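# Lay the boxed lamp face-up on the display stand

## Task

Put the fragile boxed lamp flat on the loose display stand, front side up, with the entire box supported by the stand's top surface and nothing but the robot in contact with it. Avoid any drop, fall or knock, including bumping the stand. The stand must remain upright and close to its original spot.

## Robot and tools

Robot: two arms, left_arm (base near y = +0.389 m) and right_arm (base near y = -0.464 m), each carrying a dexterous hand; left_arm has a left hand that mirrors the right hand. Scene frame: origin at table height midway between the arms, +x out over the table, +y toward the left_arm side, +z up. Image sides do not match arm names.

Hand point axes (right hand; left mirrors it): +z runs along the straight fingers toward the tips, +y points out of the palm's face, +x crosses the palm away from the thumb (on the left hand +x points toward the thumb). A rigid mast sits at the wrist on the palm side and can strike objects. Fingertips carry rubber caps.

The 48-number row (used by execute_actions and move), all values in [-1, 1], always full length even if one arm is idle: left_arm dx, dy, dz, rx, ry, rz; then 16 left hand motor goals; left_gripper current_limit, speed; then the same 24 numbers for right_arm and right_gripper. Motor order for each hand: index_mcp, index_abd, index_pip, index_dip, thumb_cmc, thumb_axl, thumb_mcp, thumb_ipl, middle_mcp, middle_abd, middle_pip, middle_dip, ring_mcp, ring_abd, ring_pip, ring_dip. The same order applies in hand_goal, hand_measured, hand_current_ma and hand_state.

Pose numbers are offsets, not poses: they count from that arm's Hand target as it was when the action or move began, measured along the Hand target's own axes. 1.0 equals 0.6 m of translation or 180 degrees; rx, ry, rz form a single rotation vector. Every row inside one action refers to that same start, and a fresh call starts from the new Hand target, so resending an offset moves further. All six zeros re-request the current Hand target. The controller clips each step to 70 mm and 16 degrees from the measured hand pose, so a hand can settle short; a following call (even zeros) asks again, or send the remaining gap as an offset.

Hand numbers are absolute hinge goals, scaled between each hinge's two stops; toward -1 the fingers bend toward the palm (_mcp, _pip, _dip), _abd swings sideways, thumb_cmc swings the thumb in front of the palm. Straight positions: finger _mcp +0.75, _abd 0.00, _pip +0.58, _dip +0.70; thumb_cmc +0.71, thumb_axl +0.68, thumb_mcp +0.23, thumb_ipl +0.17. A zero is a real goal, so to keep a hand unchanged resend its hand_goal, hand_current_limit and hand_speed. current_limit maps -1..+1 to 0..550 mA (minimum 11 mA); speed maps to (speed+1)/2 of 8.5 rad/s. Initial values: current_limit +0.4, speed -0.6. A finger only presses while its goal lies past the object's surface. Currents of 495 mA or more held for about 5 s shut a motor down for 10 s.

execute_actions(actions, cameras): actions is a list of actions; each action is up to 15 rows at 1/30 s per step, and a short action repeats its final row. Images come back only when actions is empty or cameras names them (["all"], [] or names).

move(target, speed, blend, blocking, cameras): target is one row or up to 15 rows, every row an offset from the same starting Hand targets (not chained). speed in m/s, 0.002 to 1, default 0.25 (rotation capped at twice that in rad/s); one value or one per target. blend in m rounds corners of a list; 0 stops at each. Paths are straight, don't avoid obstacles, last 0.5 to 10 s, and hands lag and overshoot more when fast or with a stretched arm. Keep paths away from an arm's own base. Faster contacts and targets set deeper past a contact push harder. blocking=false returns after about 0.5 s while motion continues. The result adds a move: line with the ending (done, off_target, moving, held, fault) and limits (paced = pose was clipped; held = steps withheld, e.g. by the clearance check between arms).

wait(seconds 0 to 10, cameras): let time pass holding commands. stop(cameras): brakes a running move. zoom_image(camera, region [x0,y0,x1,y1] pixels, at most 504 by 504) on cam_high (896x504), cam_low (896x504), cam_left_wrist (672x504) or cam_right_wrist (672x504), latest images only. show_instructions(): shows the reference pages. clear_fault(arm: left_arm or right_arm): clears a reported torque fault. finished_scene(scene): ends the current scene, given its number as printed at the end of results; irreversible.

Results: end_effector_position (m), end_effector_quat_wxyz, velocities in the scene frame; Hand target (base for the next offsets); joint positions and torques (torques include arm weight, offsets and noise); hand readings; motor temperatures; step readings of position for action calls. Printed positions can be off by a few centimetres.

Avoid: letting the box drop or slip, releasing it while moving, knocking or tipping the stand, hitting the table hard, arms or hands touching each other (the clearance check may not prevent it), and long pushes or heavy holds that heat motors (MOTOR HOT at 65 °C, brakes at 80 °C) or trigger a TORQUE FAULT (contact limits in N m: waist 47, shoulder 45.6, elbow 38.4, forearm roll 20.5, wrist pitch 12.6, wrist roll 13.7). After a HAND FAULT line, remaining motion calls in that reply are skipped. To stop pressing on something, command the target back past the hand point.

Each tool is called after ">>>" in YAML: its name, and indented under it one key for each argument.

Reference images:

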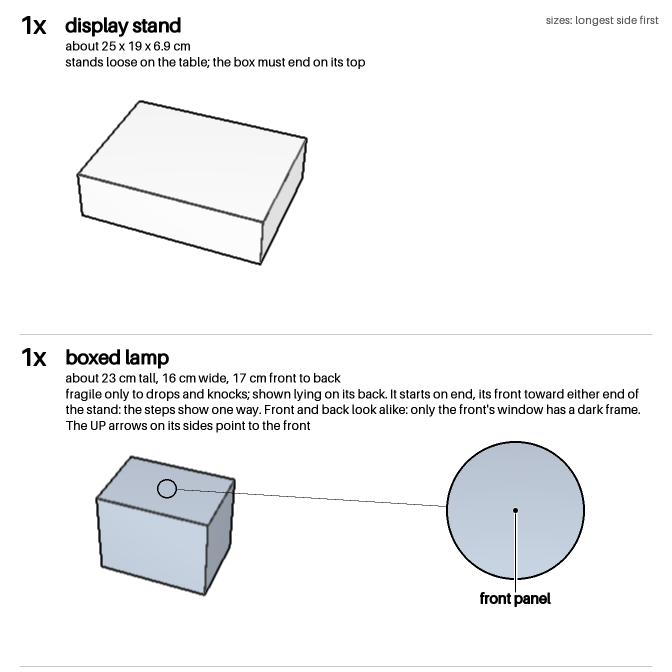

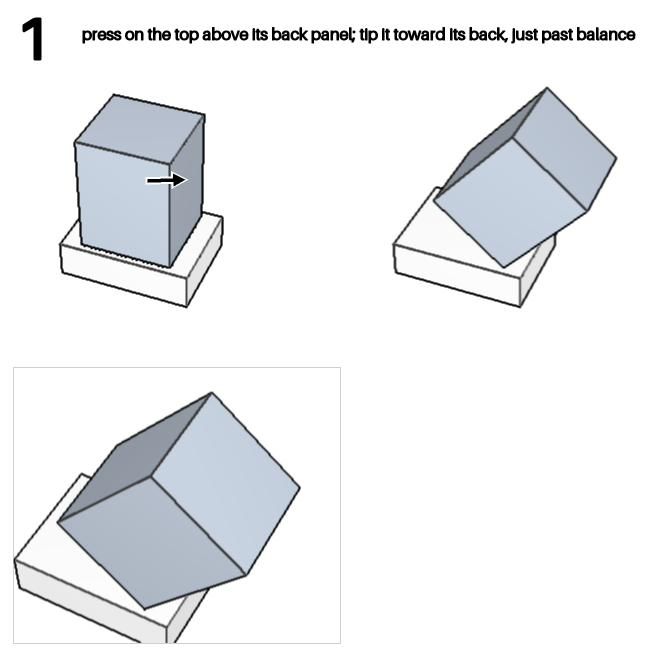

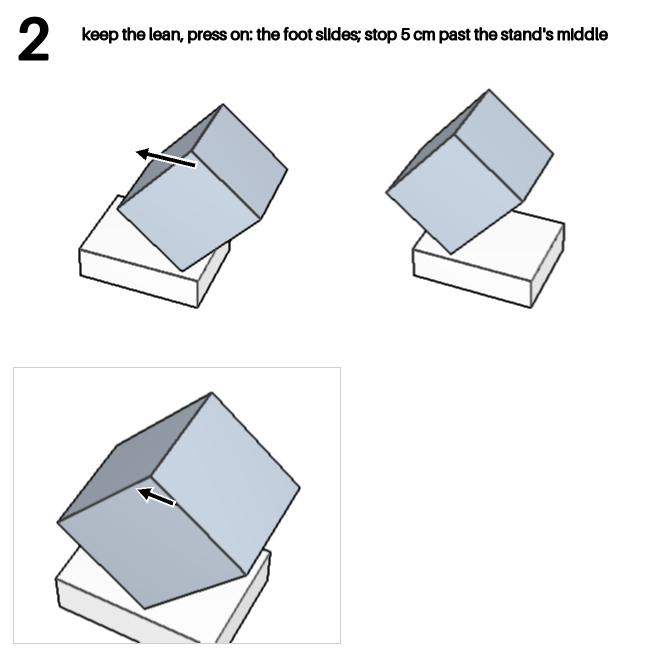

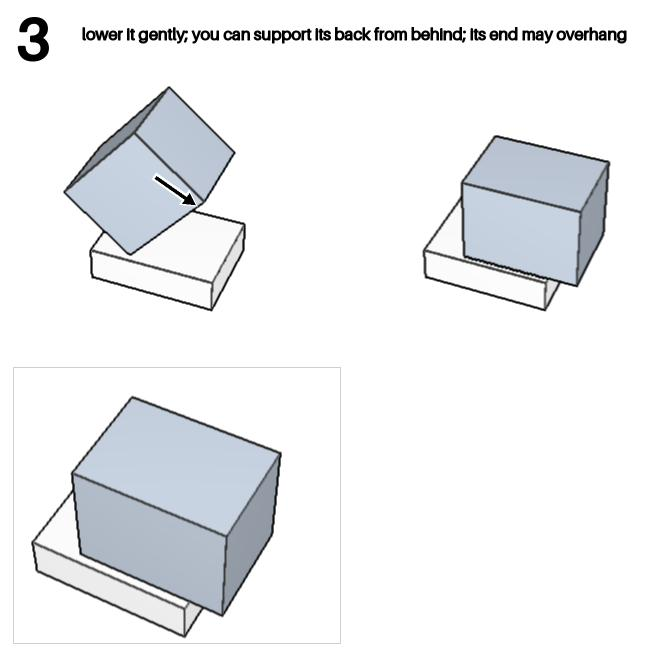

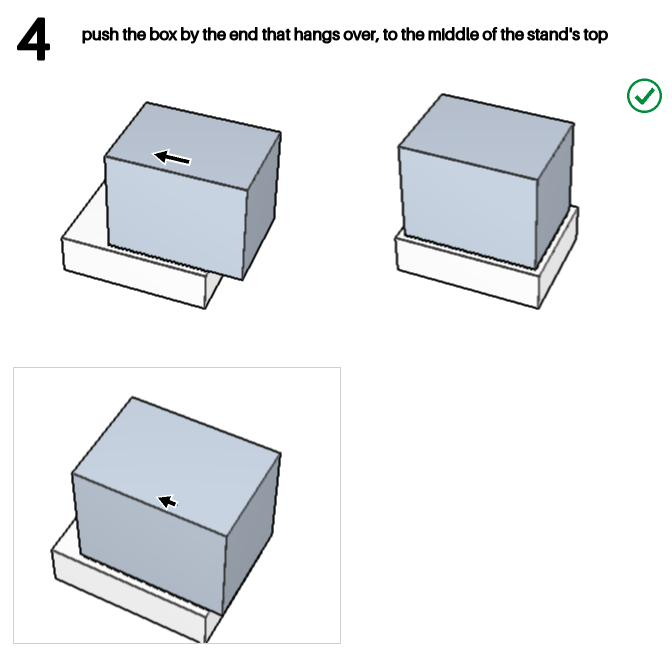

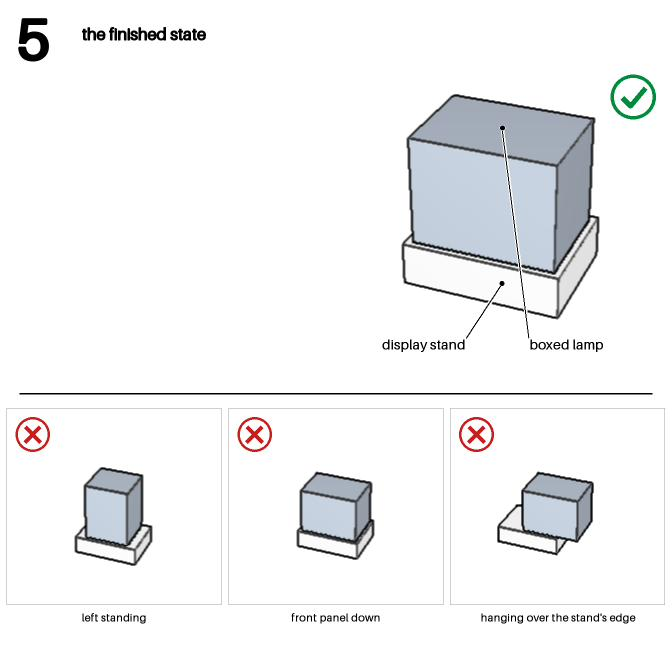

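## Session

>>> execute_actions:
  actions: []

>>> zoom_image:
  camera: "cam_high"
  region: [340, 160, 600, 370]

>>> zoom_image:
  camera: "cam_low"
  region: [280, 160, 640, 340]

Scene clock: 0.00 s.
left_arm: end_effector_position=(+0.4180, +0.6776, +0.2231) hand_goal=(+0.754, +0.000, +0.576, +0.696, +0.714, +0.678, +0.226, +0.168, +0.754, +0.000, +0.576, +0.696, +0.754, +0.000, +0.576, +0.696) hand_measured=(+0.754, +0.000, +0.576, +0.696, +0.714, +0.678, +0.226, +0.168, +0.754, +0.000, +0.576, +0.696, +0.754, +0.000, +0.576, +0.696) hand_current_ma=(+0, +0, +0, +0, +0, +0, +0, +0, +0, +0, +0, +0, +0, +0, +0, +0) hand_state=(goal, goal, goal, goal, goal, goal, goal, goal, goal, goal, goal, goal, goal, goal, goal, goal) hand_current_limit=0.40 hand_speed=-0.60 end_effector_quat_wxyz=(-0.030, +0.640, -0.551, -0.535) | right_arm: end_effector_position=(+0.1181, -0.2446, +0.3034) hand_goal=(+0.754, +0.000, +0.576, +0.696, +0.714, +0.678, +0.226, +0.168, +0.754, +0.000, +0.576, +0.696, +0.754, +0.000, +0.576, +0.696) hand_measured=(+0.754, +0.000, +0.576, +0.696, +0.714, +0.678, +0.226, +0.168, +0.754, +0.000, +0.576, +0.696, +0.754, +0.000, +0.576, +0.696) hand_current_ma=(+0, +0, +0, +0, +0, +0, +0, +0, +0, +0, +0, +0, +0, +0, +0, +0) hand_state=(goal, goal, goal, goal, goal, goal, goal, goal, goal, goal, goal, goal, goal, goal, goal, goal) hand_current_limit=0.40 hand_speed=-0.60 end_effector_quat_wxyz=(+0.173, +0.646, -0.335, -0.663)
Joint positions: left_arm=[0.372 -0.895 -1.334 0.965 -1.361 -2.091] | right_arm=[0.603 -0.682 -0.696 0.791 -1.52 -2.397]
Joint velocities: within noise
Joint torques (N m): no reading
Motor temperatures (°C): left_arm=[27 28 29 31 33 33] | right_arm=[26 30 29 31 27 31]
Hand target: left_arm +0.4180, +0.6776, +0.2231; -0.030, +0.640, -0.551, -0.535 | right_arm +0.1181, -0.2446, +0.3034; +0.173, +0.646, -0.335, -0.663

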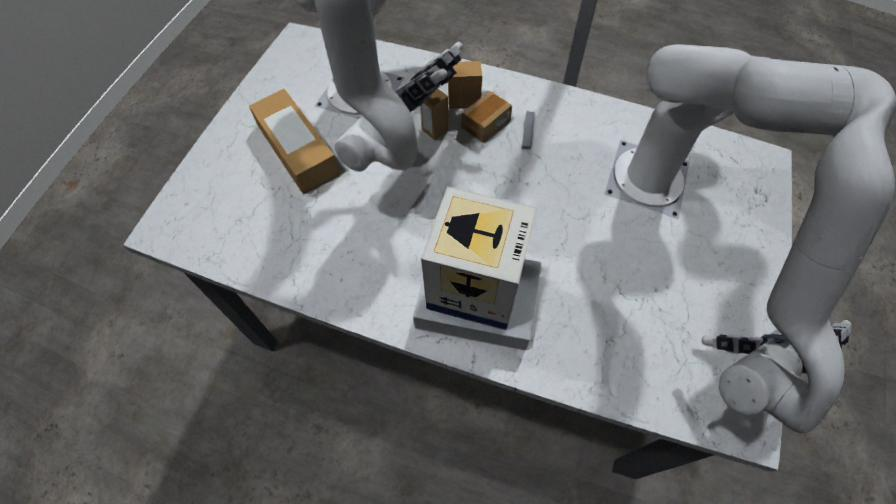

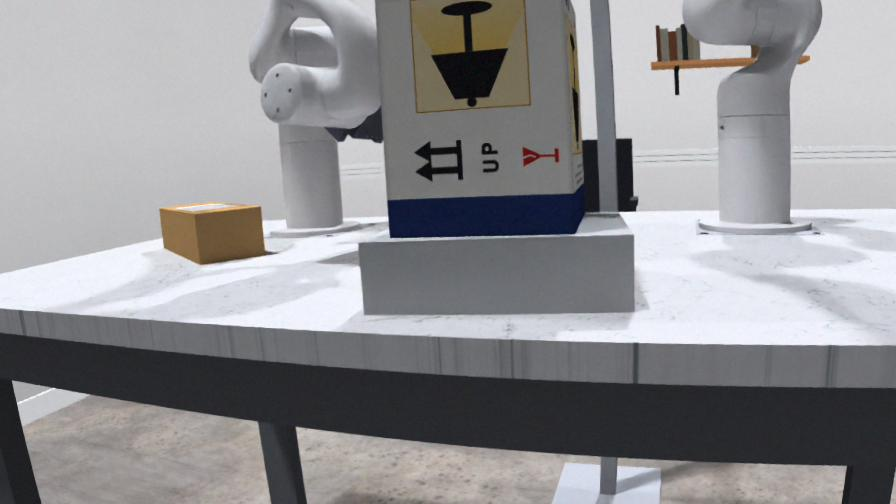

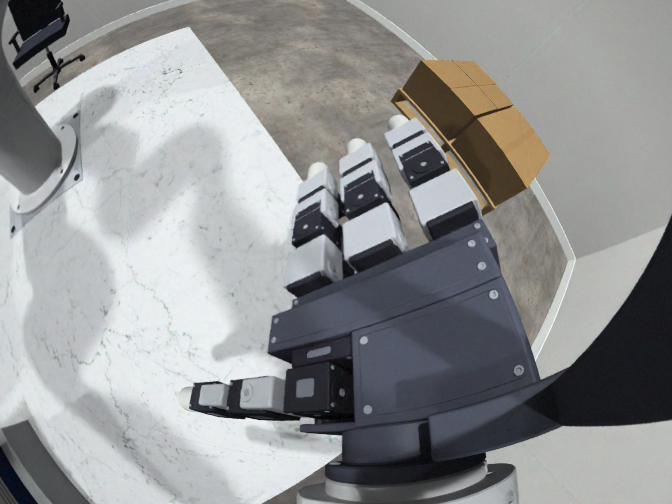

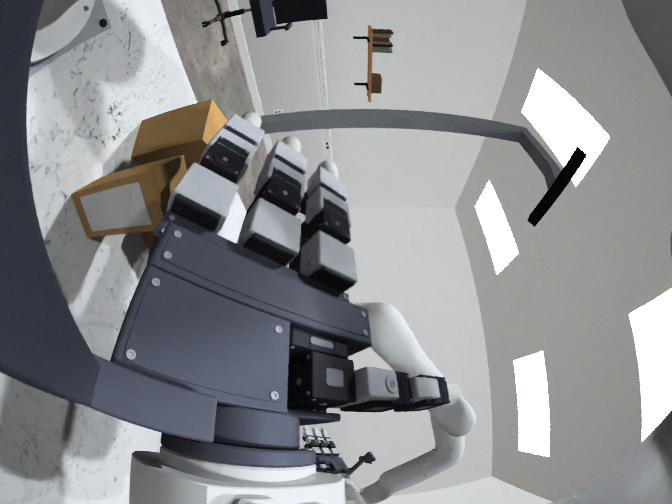

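Scaled by 1.938 from the camera's 896x504 image, which has a finer 1280x720 frame.

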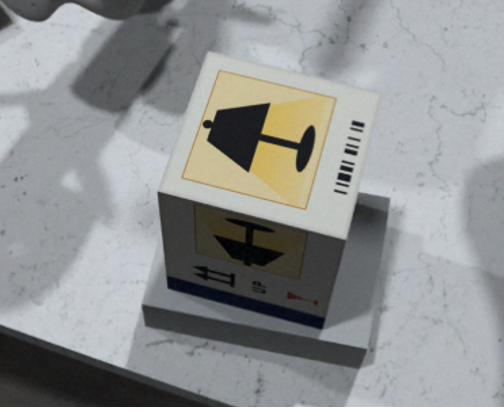

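Scaled by 1.400 from the camera's 896x504 image, which has a finer 1280x720 frame.

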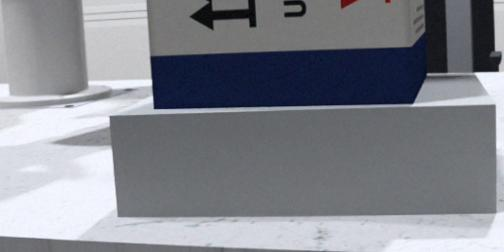

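>>> move:
  target:
    - [-0.125,0.211,-0.2097,-0.017,0.1372,-0.153,0.6855,0,0.576,0.696,0.98,0.678,0.226,0.168,0.6855,0,0.576,0.696,0.6855,0,0.576,0.696,0.4,-0.6,-0.0147,0.2002,-0.2658,0.1528,0.0604,-0.2146,0.754,0,0.576,0.696,0.714,0.678,0.226,0.168,0.754,0,0.576,0.696,0.754,0,0.576,0.696,0.4,-0.6]
    - [0.1508,0.2745,-0.6703,-0.0412,0.3332,-0.3715,0.6855,0,0.576,0.696,0.98,0.678,0.226,0.168,0.6855,0,0.576,0.696,0.6855,0,0.576,0.696,0.4,-0.6,0.1033,0.1258,-0.6052,0.3275,0.1294,-0.4599,0.754,0,0.576,0.696,0.714,0.678,0.226,0.168,0.754,0,0.576,0.696,0.754,0,0.576,0.696,0.4,-0.6]
    - [0.2543,0.3023,-0.7303,-0.0485,0.392,-0.437,0.6855,0,0.576,0.696,0.98,0.678,0.226,0.168,0.6855,0,0.576,0.696,0.6855,0,0.576,0.696,0.4,-0.6,0.076,-0.2558,-0.7158,0.4367,0.1725,-0.6132,0.754,0,0.576,0.696,0.714,0.678,0.226,0.168,0.754,0,0.576,0.696,0.754,0,0.576,0.696,0.4,-0.6]
  speed: 0.28
  blend: [0.05,0.04,0]
  cameras: ["all"]

Scene clock: 136.07 s.
left_arm: end_effector_position=(+0.5425, +0.2288, +0.3999) hand_goal=(+0.686, +0.000, +0.576, +0.696, +0.980, +0.678, +0.226, +0.168, +0.686, +0.000, +0.576, +0.696, +0.686, +0.000, +0.576, +0.696) hand_measured=(+0.688, +0.000, +0.576, +0.696, +0.980, +0.678, +0.224, +0.168, +0.688, +0.000, +0.576, +0.696, +0.688, +0.000, +0.576, +0.696) hand_current_ma=(+8, +1, +3, +0, +0, -3, -9, -1, +6, +1, +3, +0, +7, +1, +3, +0) hand_state=(goal, goal, goal, goal, goal, goal, goal, goal, goal, goal, goal, goal, goal, goal, goal, goal) hand_current_limit=0.40 hand_speed=-0.60 end_effector_quat_wxyz=(+0.000, +0.998, +0.067, +0.000) | right_arm: end_effector_position=(+0.5626, -0.2601, +0.1929) hand_goal=(+0.754, +0.000, +0.576, +0.696, +0.714, +0.678, +0.226, +0.168, +0.754, +0.000, +0.576, +0.696, +0.754, +0.000, +0.576, +0.696) hand_measured=(+0.746, +0.000, +0.576, +0.696, +0.708, +0.678, +0.226, +0.168, +0.746, -0.002, +0.576, +0.696, +0.746, -0.002, +0.576, +0.696) hand_current_ma=(-15, -1, +0, +0, -11, -1, +0, +0, -15, -1, +0, +0, -14, -1, +0, +0) hand_state=(goal, goal, goal, goal, goal, goal, goal, goal, goal, goal, goal, goal, goal, goal, goal, goal) hand_current_limit=0.40 hand_speed=-0.60 end_effector_quat_wxyz=(+0.705, -0.706, -0.048, +0.048)
Joint positions: left_arm=[-0.121 -0.111 -1.048 0.001 -0.936 -3.444] | right_arm=[0.017 -0.884 -1.287 1.427 -1.629 -4.313]
Joint torques (N m): left_arm=[-11.15 31.3 -6.15 2.95 3.22 -0.99] | right_arm=[9.94 18.14 -31 6.02 -4.06 -1.21]
Hand target: left_arm +0.5425, +0.2288, +0.3999; +0.000, +0.998, +0.067, +0.000 | right_arm +0.5626, -0.2601, +0.1929; +0.705, -0.706, -0.048, +0.048
Off the commanded pose: left_arm 0.000 m, 0 deg | right_arm 0.000 m, 0 deg.
move: done

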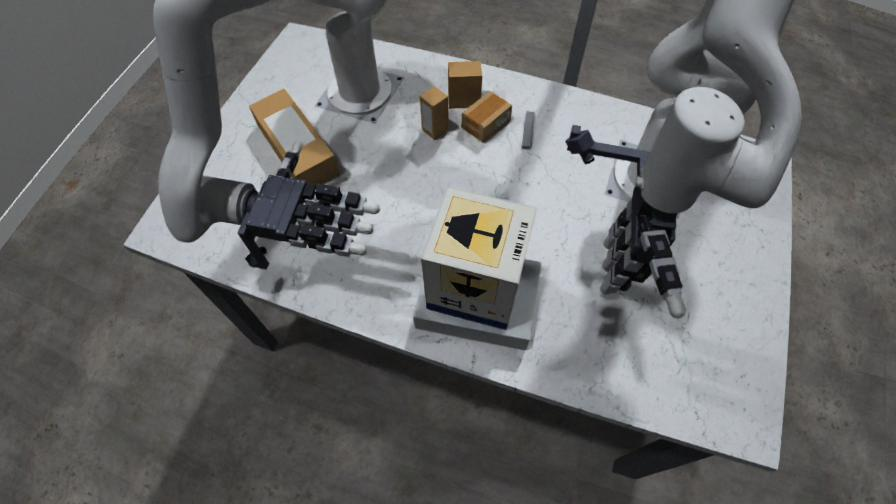

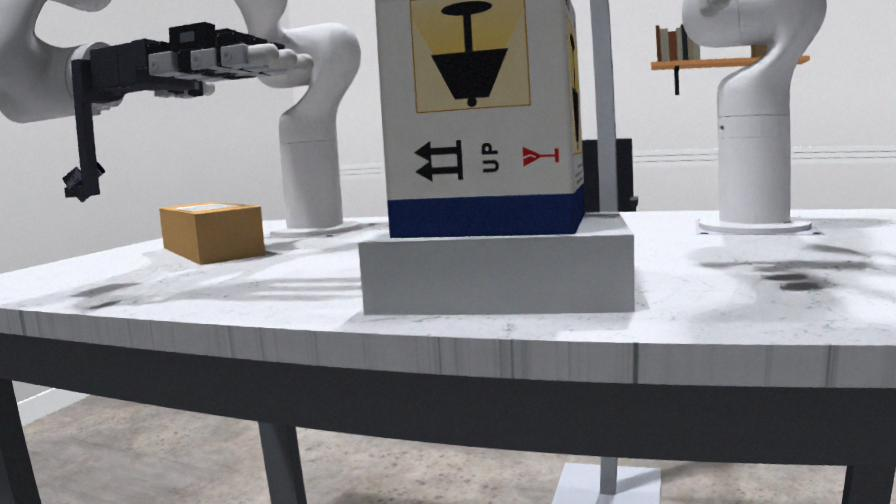

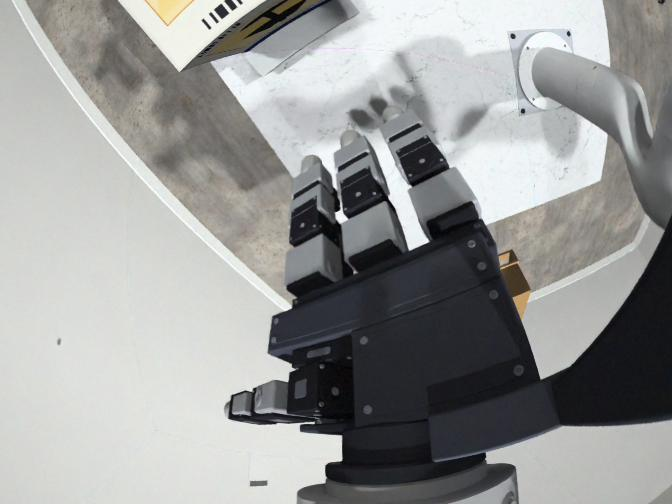

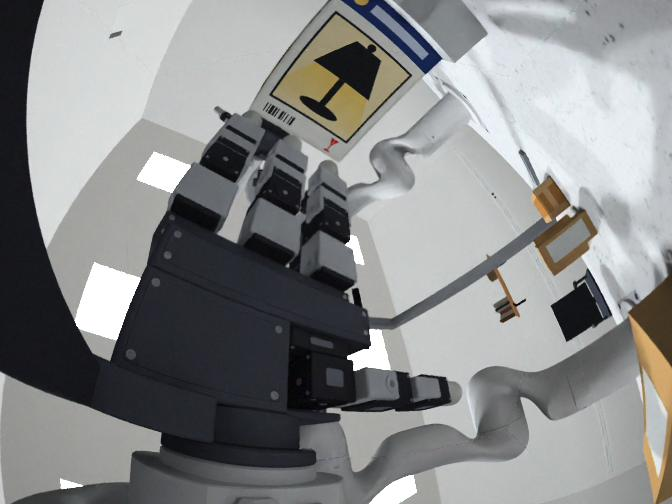

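>>> move:
  target:
    - [0,0.1,0.1833,0,0,0,0.6855,0,0.576,0.696,0.98,0.678,0.226,0.168,0.6855,0,0.576,0.696,0.6855,0,0.576,0.696,0.4,-0.6,0,0,0,0,0,0,0.754,0,0.576,0.696,0.714,0.678,0.226,0.168,0.754,0,0.576,0.696,0.754,0,0.576,0.696,0.4,-0.6]
    - [0,0.1912,0.3032,0,0,0,0.6855,0,0.576,0.696,0.98,0.678,0.226,0.168,0.6855,0,0.576,0.696,0.6855,0,0.576,0.696,0.4,-0.6,0,0,0,0,0,0,0.754,0,0.576,0.696,0.714,0.678,0.226,0.168,0.754,0,0.576,0.696,0.754,0,0.576,0.696,0.4,-0.6]
    - [0,0.3742,0.3032,0,0,0,0.6855,0,0.576,0.696,0.98,0.678,0.226,0.168,0.6855,0,0.576,0.696,0.6855,0,0.576,0.696,0.4,-0.6,0,0,0,0,0,0,0.754,0,0.576,0.696,0.714,0.678,0.226,0.168,0.754,0,0.576,0.696,0.754,0,0.576,0.696,0.4,-0.6]
  speed: [0.15,0.1,0.03]
  blend: [0.02,0.002,0]
  cameras: ["all"]

>>> zoom_image:
  camera: "cam_low"
  region: [240, 0, 660, 320]

>>> zoom_image:
  camera: "cam_high"
  region: [320, 160, 600, 370]

Scene clock: 169.80 s.
left_arm: end_effector_position=(+0.5727, +0.0066, +0.2178) hand_goal=(+0.686, +0.000, +0.576, +0.696, +0.980, +0.678, +0.226, +0.168, +0.686, +0.000, +0.576, +0.696, +0.686, +0.000, +0.576, +0.696) hand_measured=(+0.688, +0.000, +0.576, +0.696, +0.980, +0.678, +0.224, +0.168, +0.696, +0.000, +0.582, +0.698, +0.708, -0.002, +0.590, +0.700) hand_current_ma=(+8, +1, +3, +0, +0, -3, -10, -1, +46, +0, +23, +4, +96, -5, +54, +14) hand_state=(goal, goal, goal, goal, goal, goal, goal, goal, goal, goal, goal, goal, blocked, goal, goal, goal) hand_current_limit=0.40 hand_speed=-0.60 end_effector_quat_wxyz=(+0.000, +0.998, +0.067, +0.000) | right_arm: end_effector_position=(+0.5626, -0.2601, +0.1929) hand_goal=(+0.754, +0.000, +0.576, +0.696, +0.714, +0.678, +0.226, +0.168, +0.754, +0.000, +0.576, +0.696, +0.754, +0.000, +0.576, +0.696) hand_measured=(+0.746, +0.000, +0.576, +0.696, +0.708, +0.678, +0.226, +0.168, +0.746, -0.002, +0.576, +0.696, +0.746, -0.002, +0.576, +0.696) hand_current_ma=(-15, -1, +0, +0, -11, -1, +0, +0, -15, -1, +0, +0, -14, -1, +0, +0) hand_state=(goal, goal, goal, goal, goal, goal, goal, goal, goal, goal, goal, goal, goal, goal, goal, goal) hand_current_limit=0.40 hand_speed=-0.60 end_effector_quat_wxyz=(+0.705, -0.706, -0.048, +0.048)
Joint positions: left_arm=[-0.497 -0.568 -1.201 0.002 -0.633 -3.821] | right_arm=[0.017 -0.884 -1.287 1.427 -1.629 -4.314]
Joint torques (N m): left_arm=[-12.87 12.88 -20.39 0.06 -2.6 -1.05] | right_arm=[8.45 21.06 -30.84 5.49 -3.97 -1.18]
Hand target: left_arm +0.5727, +0.0065, +0.2177; +0.000, +0.998, +0.067, +0.000 | right_arm +0.5626, -0.2601, +0.1929; +0.705, -0.706, -0.048, +0.048
Off the commanded pose: left_arm 0.000 m, 0 deg | right_arm 0.000 m, 0 deg.
move: done

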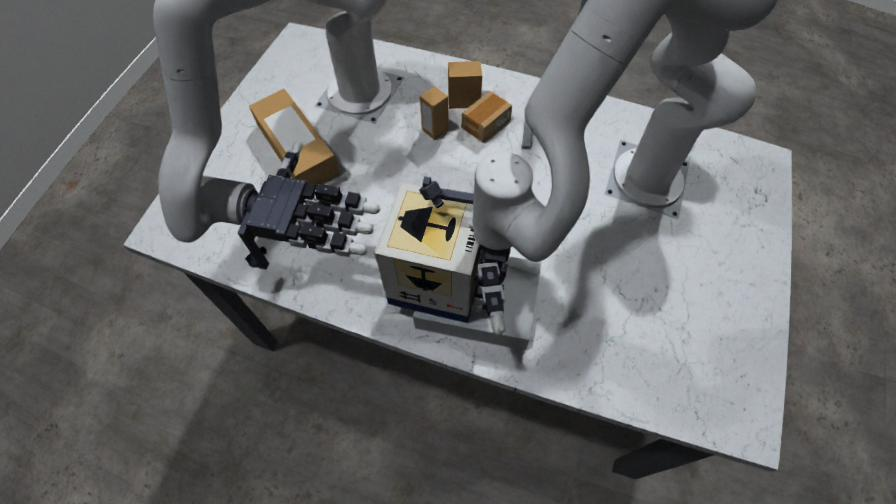

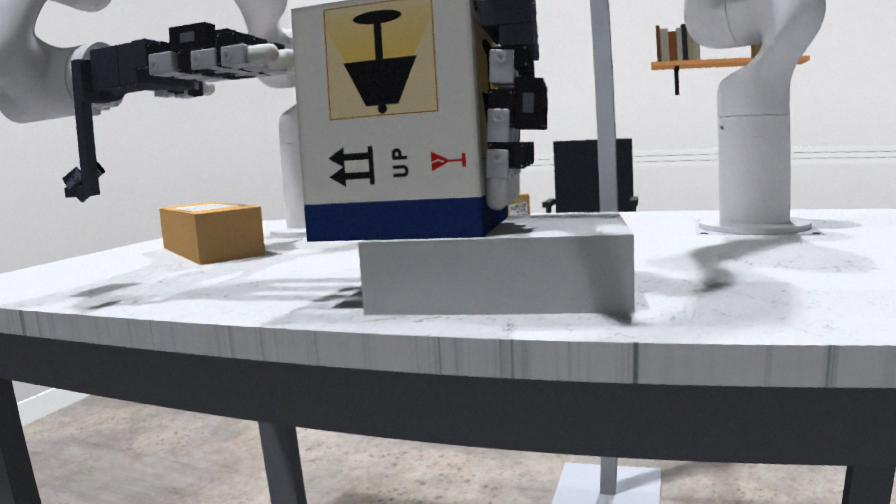

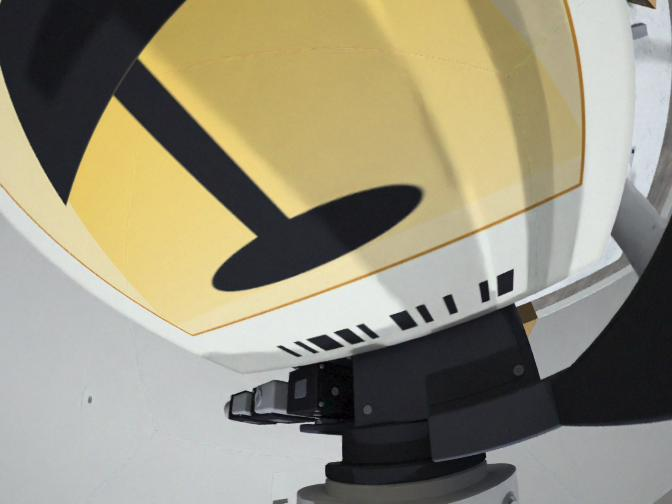

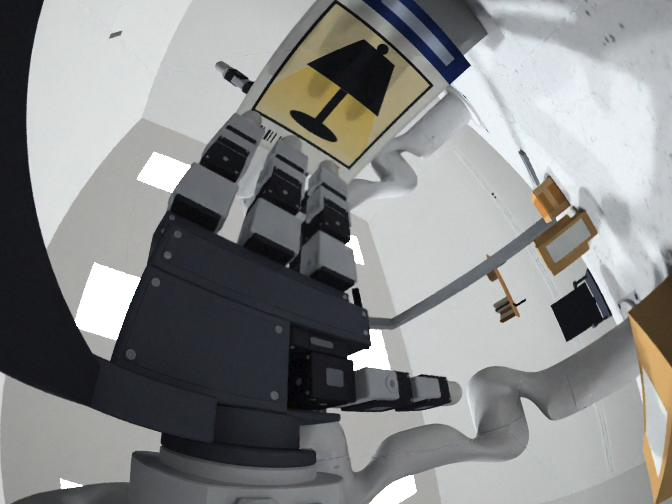

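Scaled by 1.200 from the camera's 896x504 image, which has a finer 1280x720 frame.

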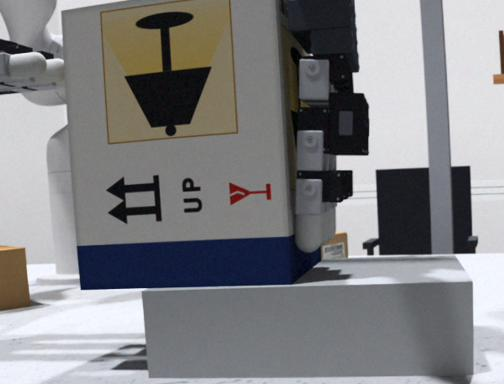

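Scaled by 1.800 from the camera's 896x504 image, which has a finer 1280x720 frame.

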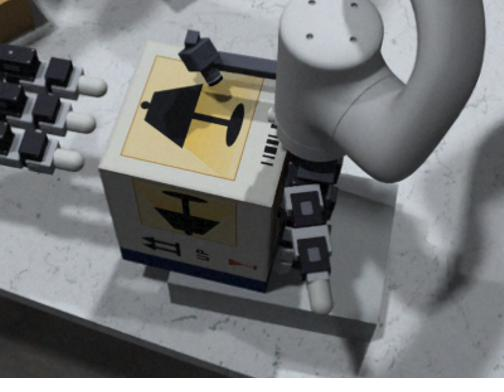

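>>> move:
  target:
    - [0.0047,0.005,0,0,0,-0.0139,0.6855,0,0.576,0.696,0.98,0.678,0.226,0.168,0.6855,0,0.576,0.696,0.6855,0,0.576,0.696,0.4,-0.6,0,0,0,0,0,0,0.754,0,0.576,0.696,0.714,0.678,0.226,0.168,0.754,0,0.576,0.696,0.754,0,0.576,0.696,0.4,-0.6]
    - [0,0.005,0,0,0,0,0.6855,0,0.576,0.696,0.98,0.678,0.226,0.168,0.6855,0,0.576,0.696,0.6855,0,0.576,0.696,0.4,-0.6,0,0,0.0167,0,0,0,0.754,0,0.576,0.696,0.714,0.678,0.226,0.168,0.754,0,0.576,0.696,0.754,0,0.576,0.696,0.4,-0.6]
  speed: 0.03
  cameras: ["cam_low","cam_high"]

>>> zoom_image:
  camera: "cam_low"
  region: [240, 0, 660, 320]

>>> zoom_image:
  camera: "cam_high"
  region: [320, 160, 600, 370]

Scene clock: 212.77 s.
left_arm: end_effector_position=(+0.5731, +0.0035, +0.2178) hand_goal=(+0.686, +0.000, +0.576, +0.696, +0.980, +0.678, +0.226, +0.168, +0.686, +0.000, +0.576, +0.696, +0.686, +0.000, +0.576, +0.696) hand_measured=(+0.688, +0.000, +0.576, +0.696, +0.980, +0.678, +0.224, +0.168, +0.694, +0.000, +0.582, +0.698, +0.702, +0.002, +0.590, +0.700) hand_current_ma=(+9, +1, +3, +0, +0, -3, -10, -1, +37, +0, +25, +5, +69, +6, +53, +15) hand_state=(goal, goal, goal, goal, goal, goal, goal, goal, goal, goal, goal, goal, goal, goal, goal, goal) hand_current_limit=0.40 hand_speed=-0.60 end_effector_quat_wxyz=(-0.001, +0.998, +0.067, +0.000) | right_arm: end_effector_position=(+0.5613, -0.2502, +0.1928) hand_goal=(+0.754, +0.000, +0.576, +0.696, +0.714, +0.678, +0.226, +0.168, +0.754, +0.000, +0.576, +0.696, +0.754, +0.000, +0.576, +0.696) hand_measured=(+0.746, +0.000, +0.576, +0.696, +0.708, +0.678, +0.226, +0.168, +0.746, -0.002, +0.576, +0.696, +0.746, -0.002, +0.576, +0.696) hand_current_ma=(-15, -1, +0, +0, -11, -1, +0, +0, -15, -1, +0, +0, -14, -1, +0, +0) hand_state=(goal, goal, goal, goal, goal, goal, goal, goal, goal, goal, goal, goal, goal, goal, goal, goal) hand_current_limit=0.40 hand_speed=-0.60 end_effector_quat_wxyz=(+0.705, -0.706, -0.048, +0.048)
Joint positions: left_arm=[-0.501 -0.573 -1.208 0.002 -0.635 -3.825] | right_arm=[0.033 -0.881 -1.282 1.442 -1.622 -4.315]
Joint torques (N m): left_arm=[6.24 12.11 -19.69 -0.29 -2.53 1.09] | right_arm=[10.74 43.63 -4.72 5.99 1.41 -1.31]
Hand target: left_arm +0.5731, +0.0035, +0.2177; +0.000, +0.998, +0.067, +0.000 | right_arm +0.5613, -0.2501, +0.1928; +0.705, -0.706, -0.048, +0.048
Off the commanded pose: left_arm 0.000 m, 0 deg | right_arm 0.000 m, 0 deg.
move: done
Images, in order (width x height): cam_high 896x504, cam_low 896x504.

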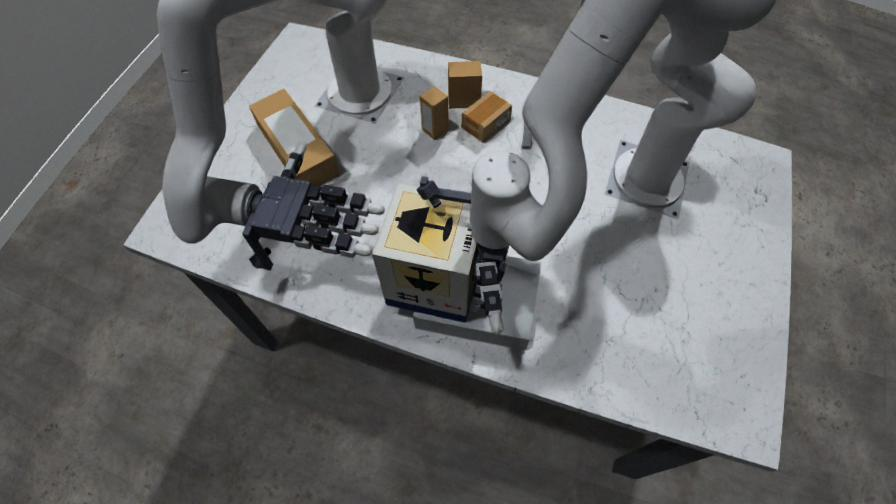

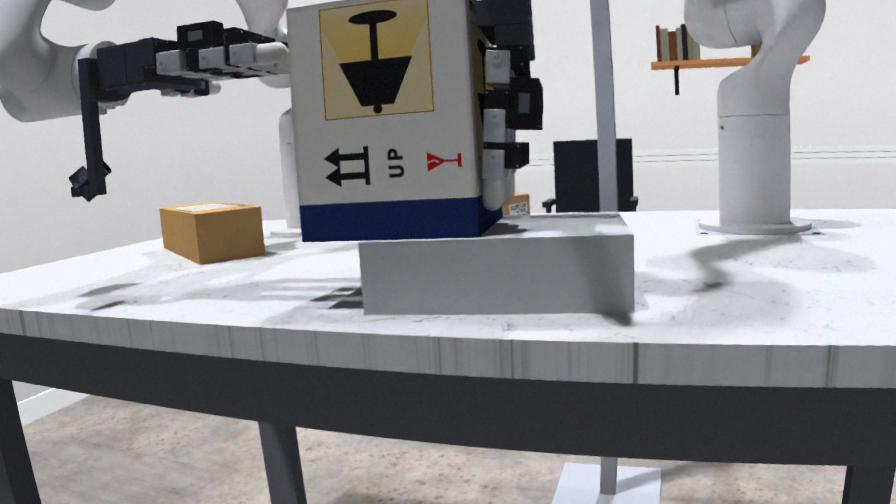

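Scaled by 1.200 from the camera's 896x504 image, which has a finer 1280x720 frame.

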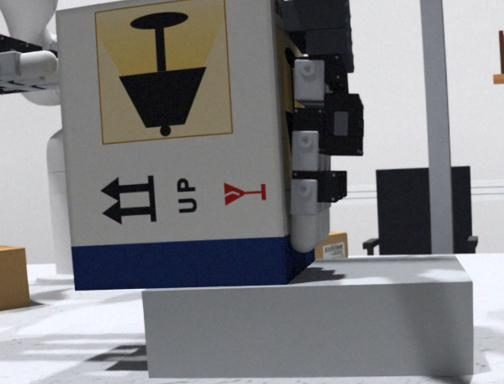

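Scaled by 1.800 from the camera's 896x504 image, which has a finer 1280x720 frame.

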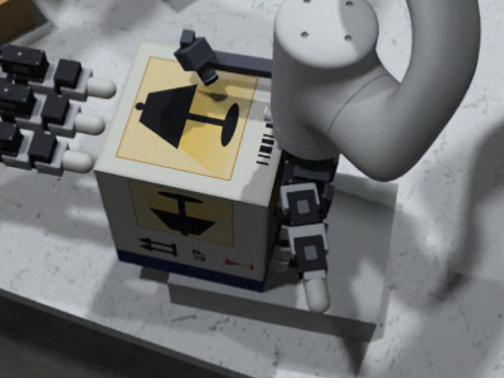

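>>> move:
  target:
    - [0,0,0,0,0,0,0.6855,0,0.576,0.696,0.98,0.678,0.226,0.168,0.6855,0,0.576,0.696,0.6855,0,0.576,0.696,0.4,-0.6,0,0,0.025,0,0,0,0.754,0,0.576,0.696,0.714,0.678,0.226,0.168,0.754,0,0.576,0.696,0.754,0,0.576,0.696,0.4,-0.6]
    - [0,-0.022,-0.007,-0.0278,0,0,0.6855,0,0.576,0.696,0.98,0.678,0.226,0.168,0.6855,0,0.576,0.696,0.6855,0,0.576,0.696,0.4,-0.6,0,-0.0248,0.0552,0,0,0,0.754,0,0.576,0.696,0.714,0.678,0.226,0.168,0.754,0,0.576,0.696,0.754,0,0.576,0.696,0.4,-0.6]
    - [0,-0.0445,-0.012,-0.0556,0,0,0.6855,0,0.576,0.696,0.98,0.678,0.226,0.168,0.6855,0,0.576,0.696,0.6855,0,0.576,0.696,0.4,-0.6,0,-0.0472,0.0873,0,0,0,0.754,0,0.576,0.696,0.714,0.678,0.226,0.168,0.754,0,0.576,0.696,0.754,0,0.576,0.696,0.4,-0.6]
    - [0,-0.0675,-0.0152,-0.0833,0,0,0.6855,0,0.576,0.696,0.98,0.678,0.226,0.168,0.6855,0,0.576,0.696,0.6855,0,0.576,0.696,0.4,-0.6,0,-0.0663,0.1215,0,0,0,0.754,0,0.576,0.696,0.714,0.678,0.226,0.168,0.754,0,0.576,0.696,0.754,0,0.576,0.696,0.4,-0.6]
    - [0,-0.0905,-0.0162,-0.1111,0,0,0.6855,0,0.576,0.696,0.98,0.678,0.226,0.168,0.6855,0,0.576,0.696,0.6855,0,0.576,0.696,0.4,-0.6,0,-0.0825,0.1572,0,0,0,0.754,0,0.576,0.696,0.714,0.678,0.226,0.168,0.754,0,0.576,0.696,0.754,0,0.576,0.696,0.4,-0.6]
  speed: 0.025
  blend: [0,0.002,0.002,0.002,0]
  cameras: ["cam_high","cam_low","cam_right_wrist"]

>>> zoom_image:
  camera: "cam_low"
  region: [240, 0, 660, 320]

>>> zoom_image:
  camera: "cam_high"
  region: [320, 160, 600, 370]

Scene clock: 253.77 s.
left_arm: end_effector_position=(+0.5659, +0.0574, +0.2275) hand_goal=(+0.686, +0.000, +0.576, +0.696, +0.980, +0.678, +0.226, +0.168, +0.686, +0.000, +0.576, +0.696, +0.686, +0.000, +0.576, +0.696) hand_measured=(+0.700, +0.002, +0.582, +0.698, +0.980, +0.678, +0.224, +0.168, +0.700, +0.004, +0.582, +0.698, +0.700, +0.004, +0.586, +0.700) hand_current_ma=(+61, +8, +22, +4, +1, -3, -10, -1, +61, +15, +27, +7, +58, +10, +41, +15) hand_state=(goal, goal, goal, goal, goal, goal, goal, goal, goal, goal, goal, goal, goal, goal, goal, goal) hand_current_limit=0.40 hand_speed=-0.60 end_effector_quat_wxyz=(+0.173, +0.983, +0.066, +0.012) | right_arm: end_effector_position=(+0.5484, -0.1566, +0.2421) hand_goal=(+0.754, +0.000, +0.576, +0.696, +0.714, +0.678, +0.226, +0.168, +0.754, +0.000, +0.576, +0.696, +0.754, +0.000, +0.576, +0.696) hand_measured=(+0.746, +0.000, +0.576, +0.696, +0.708, +0.678, +0.226, +0.168, +0.746, +0.000, +0.576, +0.696, +0.744, -0.010, +0.574, +0.696) hand_current_ma=(-16, -1, +0, +0, -11, -1, +0, +0, -14, +0, +0, +0, -21, -17, -2, +0) hand_state=(goal, goal, goal, goal, goal, goal, goal, goal, goal, goal, goal, goal, goal, goal, goal, goal) hand_current_limit=0.40 hand_speed=-0.60 end_effector_quat_wxyz=(+0.705, -0.706, -0.048, +0.048)
Joint positions: left_arm=[-0.313 -0.484 -0.978 -0.78 -0.44 -2.931] | right_arm=[0.19 -0.78 -1.245 1.586 -1.56 -4.247]
Joint torques (N m): left_arm=[7.58 37.69 -4.18 -2.34 -2.3 1.07] | right_arm=[11.95 42.96 -6.08 5.32 1.51 1.02]
Hand target: left_arm +0.5658, +0.0573, +0.2275; +0.173, +0.983, +0.066, +0.012 | right_arm +0.5484, -0.1566, +0.2421; +0.705, -0.706, -0.048, +0.048
Off the commanded pose: left_arm 0.000 m, 0 deg | right_arm 0.000 m, 0 deg.
move: done
Images, in order (width x height): cam_high 896x504, cam_low 896x504, cam_right_wrist 672x504.

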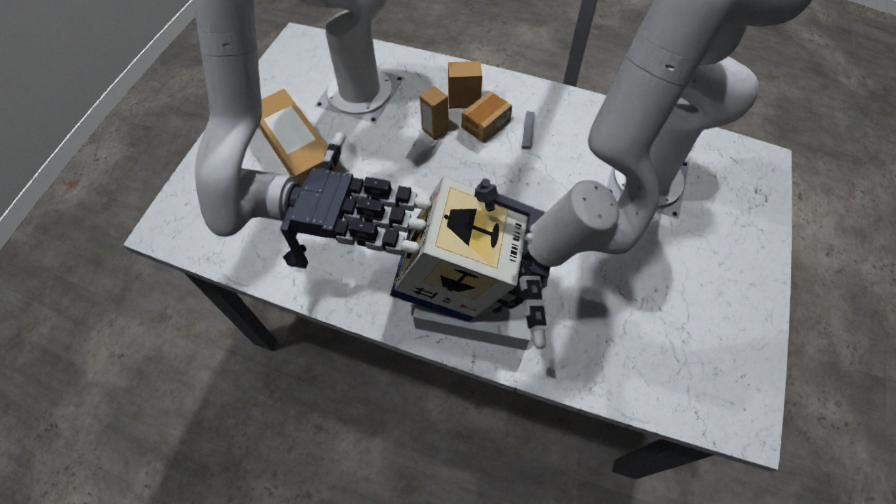

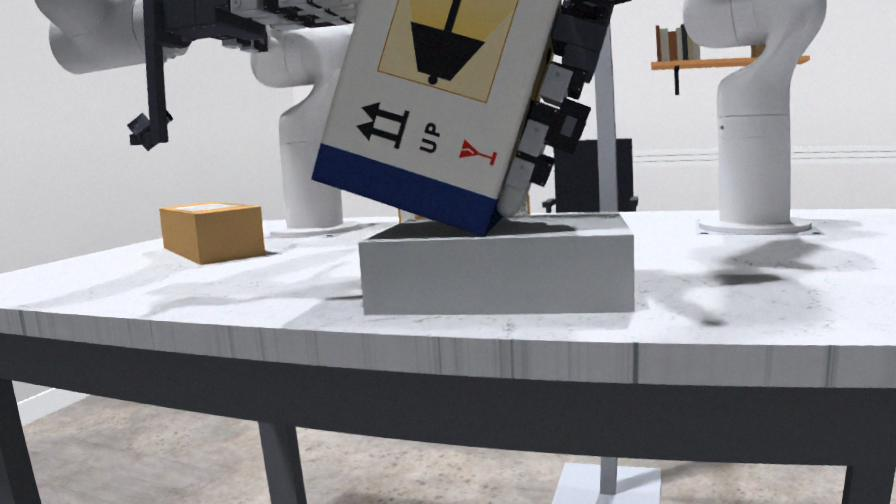

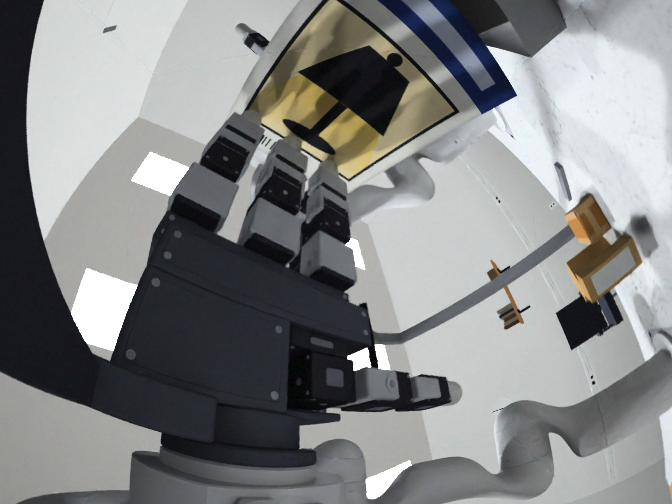

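Scaled by 1.200 from the camera's 896x504 image, which has a finer 1280x720 frame.

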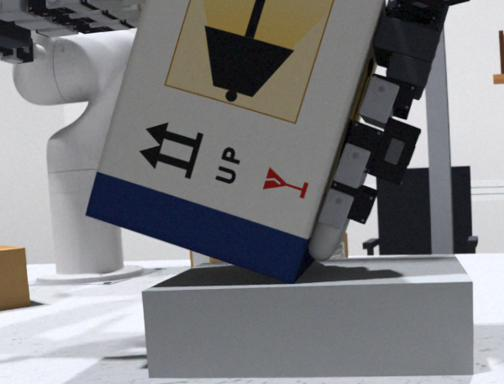

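Scaled by 1.800 from the camera's 896x504 image, which has a finer 1280x720 frame.

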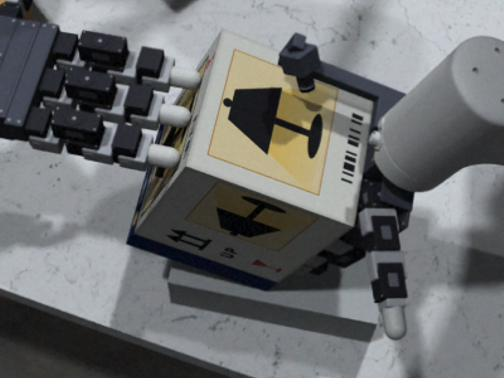

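>>> move:
  target:
    - [0,-0.022,-0.0069,-0.0278,0,0,0.6855,0,0.576,0.696,0.98,0.678,0.226,0.168,0.6855,0,0.576,0.696,0.6855,0,0.576,0.696,0.4,-0.6,0,-0.0148,0.0412,0,0,0,0.754,0,0.576,0.696,0.714,0.678,0.226,0.168,0.754,0,0.576,0.696,0.754,0,0.576,0.696,0.4,-0.6]
    - [0,-0.0444,-0.0121,-0.0556,0,0,0.6855,0,0.576,0.696,0.98,0.678,0.226,0.168,0.6855,0,0.576,0.696,0.6855,0,0.576,0.696,0.4,-0.6,0,-0.0245,0.0792,0,0,0,0.754,0,0.576,0.696,0.714,0.678,0.226,0.168,0.754,0,0.576,0.696,0.754,0,0.576,0.696,0.4,-0.6]
    - [0,-0.0603,-0.0145,-0.075,0,0,0.6855,0,0.576,0.696,0.98,0.678,0.226,0.168,0.6855,0,0.576,0.696,0.6855,0,0.576,0.696,0.4,-0.6,0,-0.0293,0.1062,0,0,0,0.754,0,0.576,0.696,0.714,0.678,0.226,0.168,0.754,0,0.576,0.696,0.754,0,0.576,0.696,0.4,-0.6]
  speed: 0.025
  blend: [0.002,0.002,0]
  cameras: ["cam_high","cam_low","cam_right_wrist"]

>>> zoom_image:
  camera: "cam_low"
  region: [240, 0, 660, 320]

>>> zoom_image:
  camera: "cam_high"
  region: [340, 150, 620, 360]

Scene clock: 284.83 s.
left_arm: end_effector_position=(+0.5608, +0.0940, +0.2234) hand_goal=(+0.686, +0.000, +0.576, +0.696, +0.980, +0.678, +0.226, +0.168, +0.686, +0.000, +0.576, +0.696, +0.686, +0.000, +0.576, +0.696) hand_measured=(+0.698, +0.000, +0.582, +0.698, +0.982, +0.678, +0.224, +0.168, +0.696, +0.000, +0.580, +0.698, +0.696, +0.000, +0.582, +0.700) hand_current_ma=(+48, +0, +20, +4, +7, -3, -10, -1, +41, +0, +18, +7, +45, +2, +21, +11) hand_state=(goal, goal, goal, goal, goal, goal, goal, goal, goal, goal, goal, goal, goal, goal, goal, goal) hand_current_limit=0.40 hand_speed=-0.60 end_effector_quat_wxyz=(+0.287, +0.956, +0.064, +0.020) | right_arm: end_effector_position=(+0.5397, -0.0934, +0.2595) hand_goal=(+0.754, +0.000, +0.576, +0.696, +0.714, +0.678, +0.226, +0.168, +0.754, +0.000, +0.576, +0.696, +0.754, +0.000, +0.576, +0.696) hand_measured=(+0.746, -0.006, +0.574, +0.696, +0.708, +0.678, +0.226, +0.168, +0.746, -0.004, +0.576, +0.696, +0.744, -0.016, +0.574, +0.696) hand_current_ma=(-16, -7, -1, +0, -11, -1, +0, +0, -15, -6, -1, +0, -22, -27, -4, -1) hand_state=(goal, goal, goal, goal, goal, goal, goal, goal, goal, goal, goal, goal, goal, goal, goal, goal) hand_current_limit=0.40 hand_speed=-0.60 end_effector_quat_wxyz=(+0.705, -0.706, -0.048, +0.048)
Joint positions: left_arm=[-0.178 -0.514 -0.882 -1.343 -0.558 -2.258] | right_arm=[0.296 -0.758 -1.258 1.679 -1.509 -4.216]
Joint torques (N m): left_arm=[6.11 10.07 -4.62 -2.93 -5.06 0.63] | right_arm=[17.63 41.05 -33.06 5.05 1.47 1.32]
Hand target: left_arm +0.5608, +0.0940, +0.2234; +0.287, +0.956, +0.064, +0.020 | right_arm +0.5397, -0.0934, +0.2595; +0.705, -0.706, -0.048, +0.048
Off the commanded pose: left_arm 0.000 m, 0 deg | right_arm 0.000 m, 0 deg.
move: done
Images, in order (width x height): cam_high 896x504, cam_low 896x504, cam_right_wrist 672x504.

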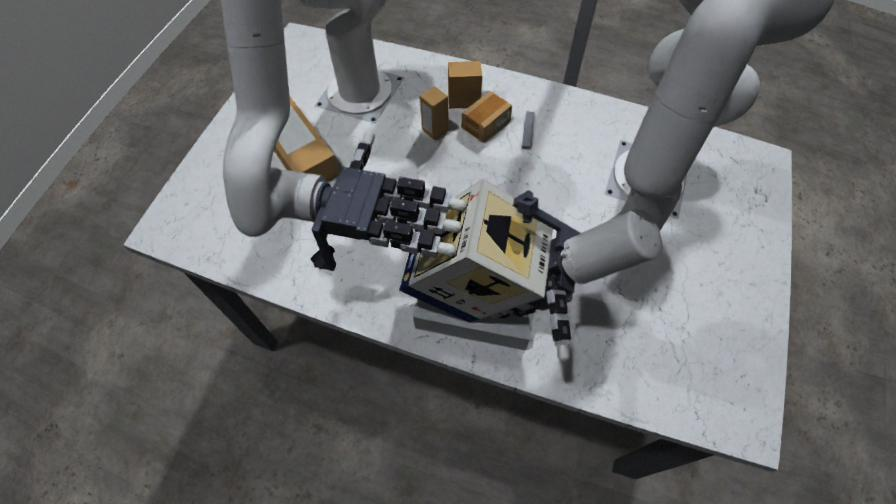

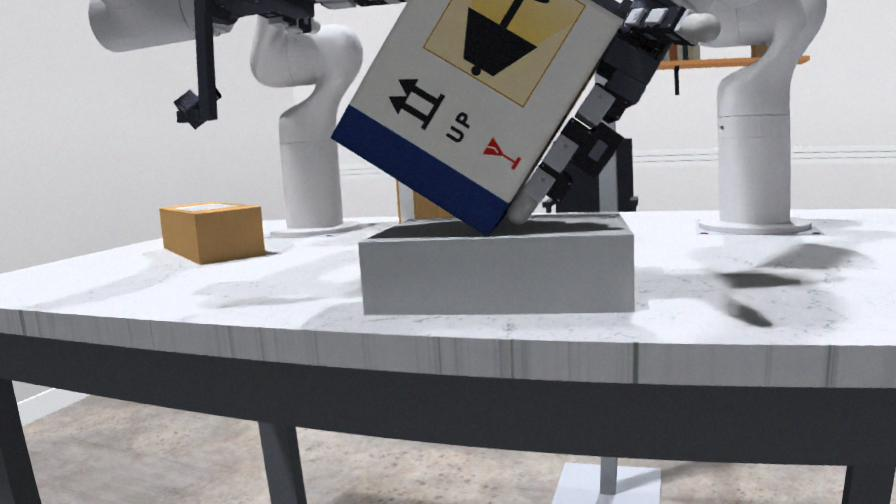

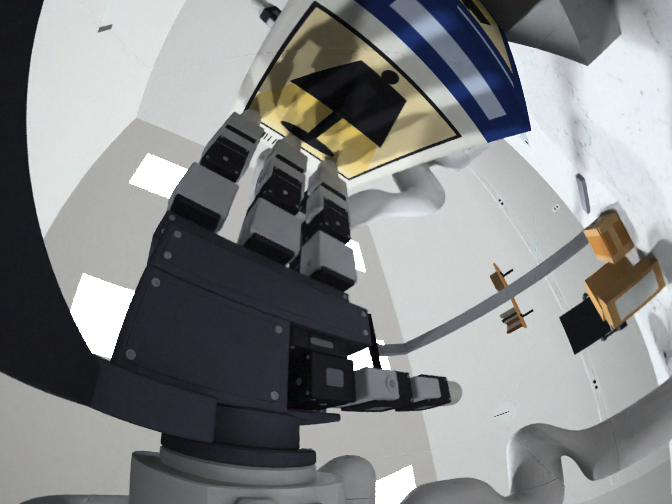

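Scaled by 1.200 from the camera's 896x504 image, which has a finer 1280x720 frame.

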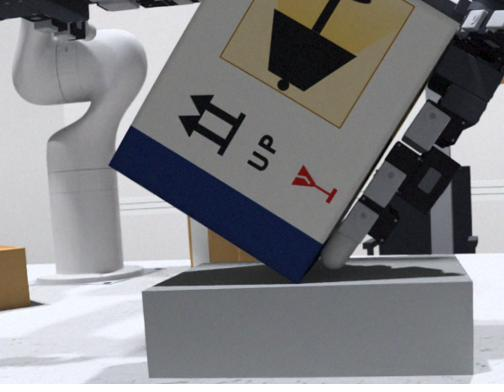

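Scaled by 1.800 from the camera's 896x504 image, which has a finer 1280x720 frame.

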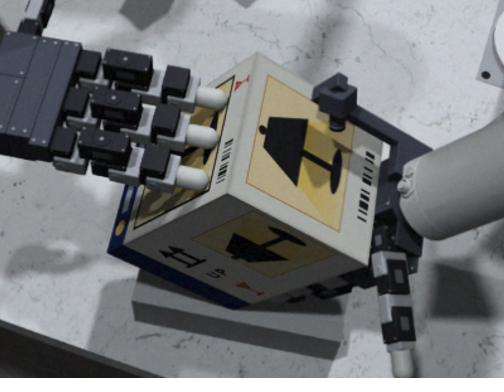

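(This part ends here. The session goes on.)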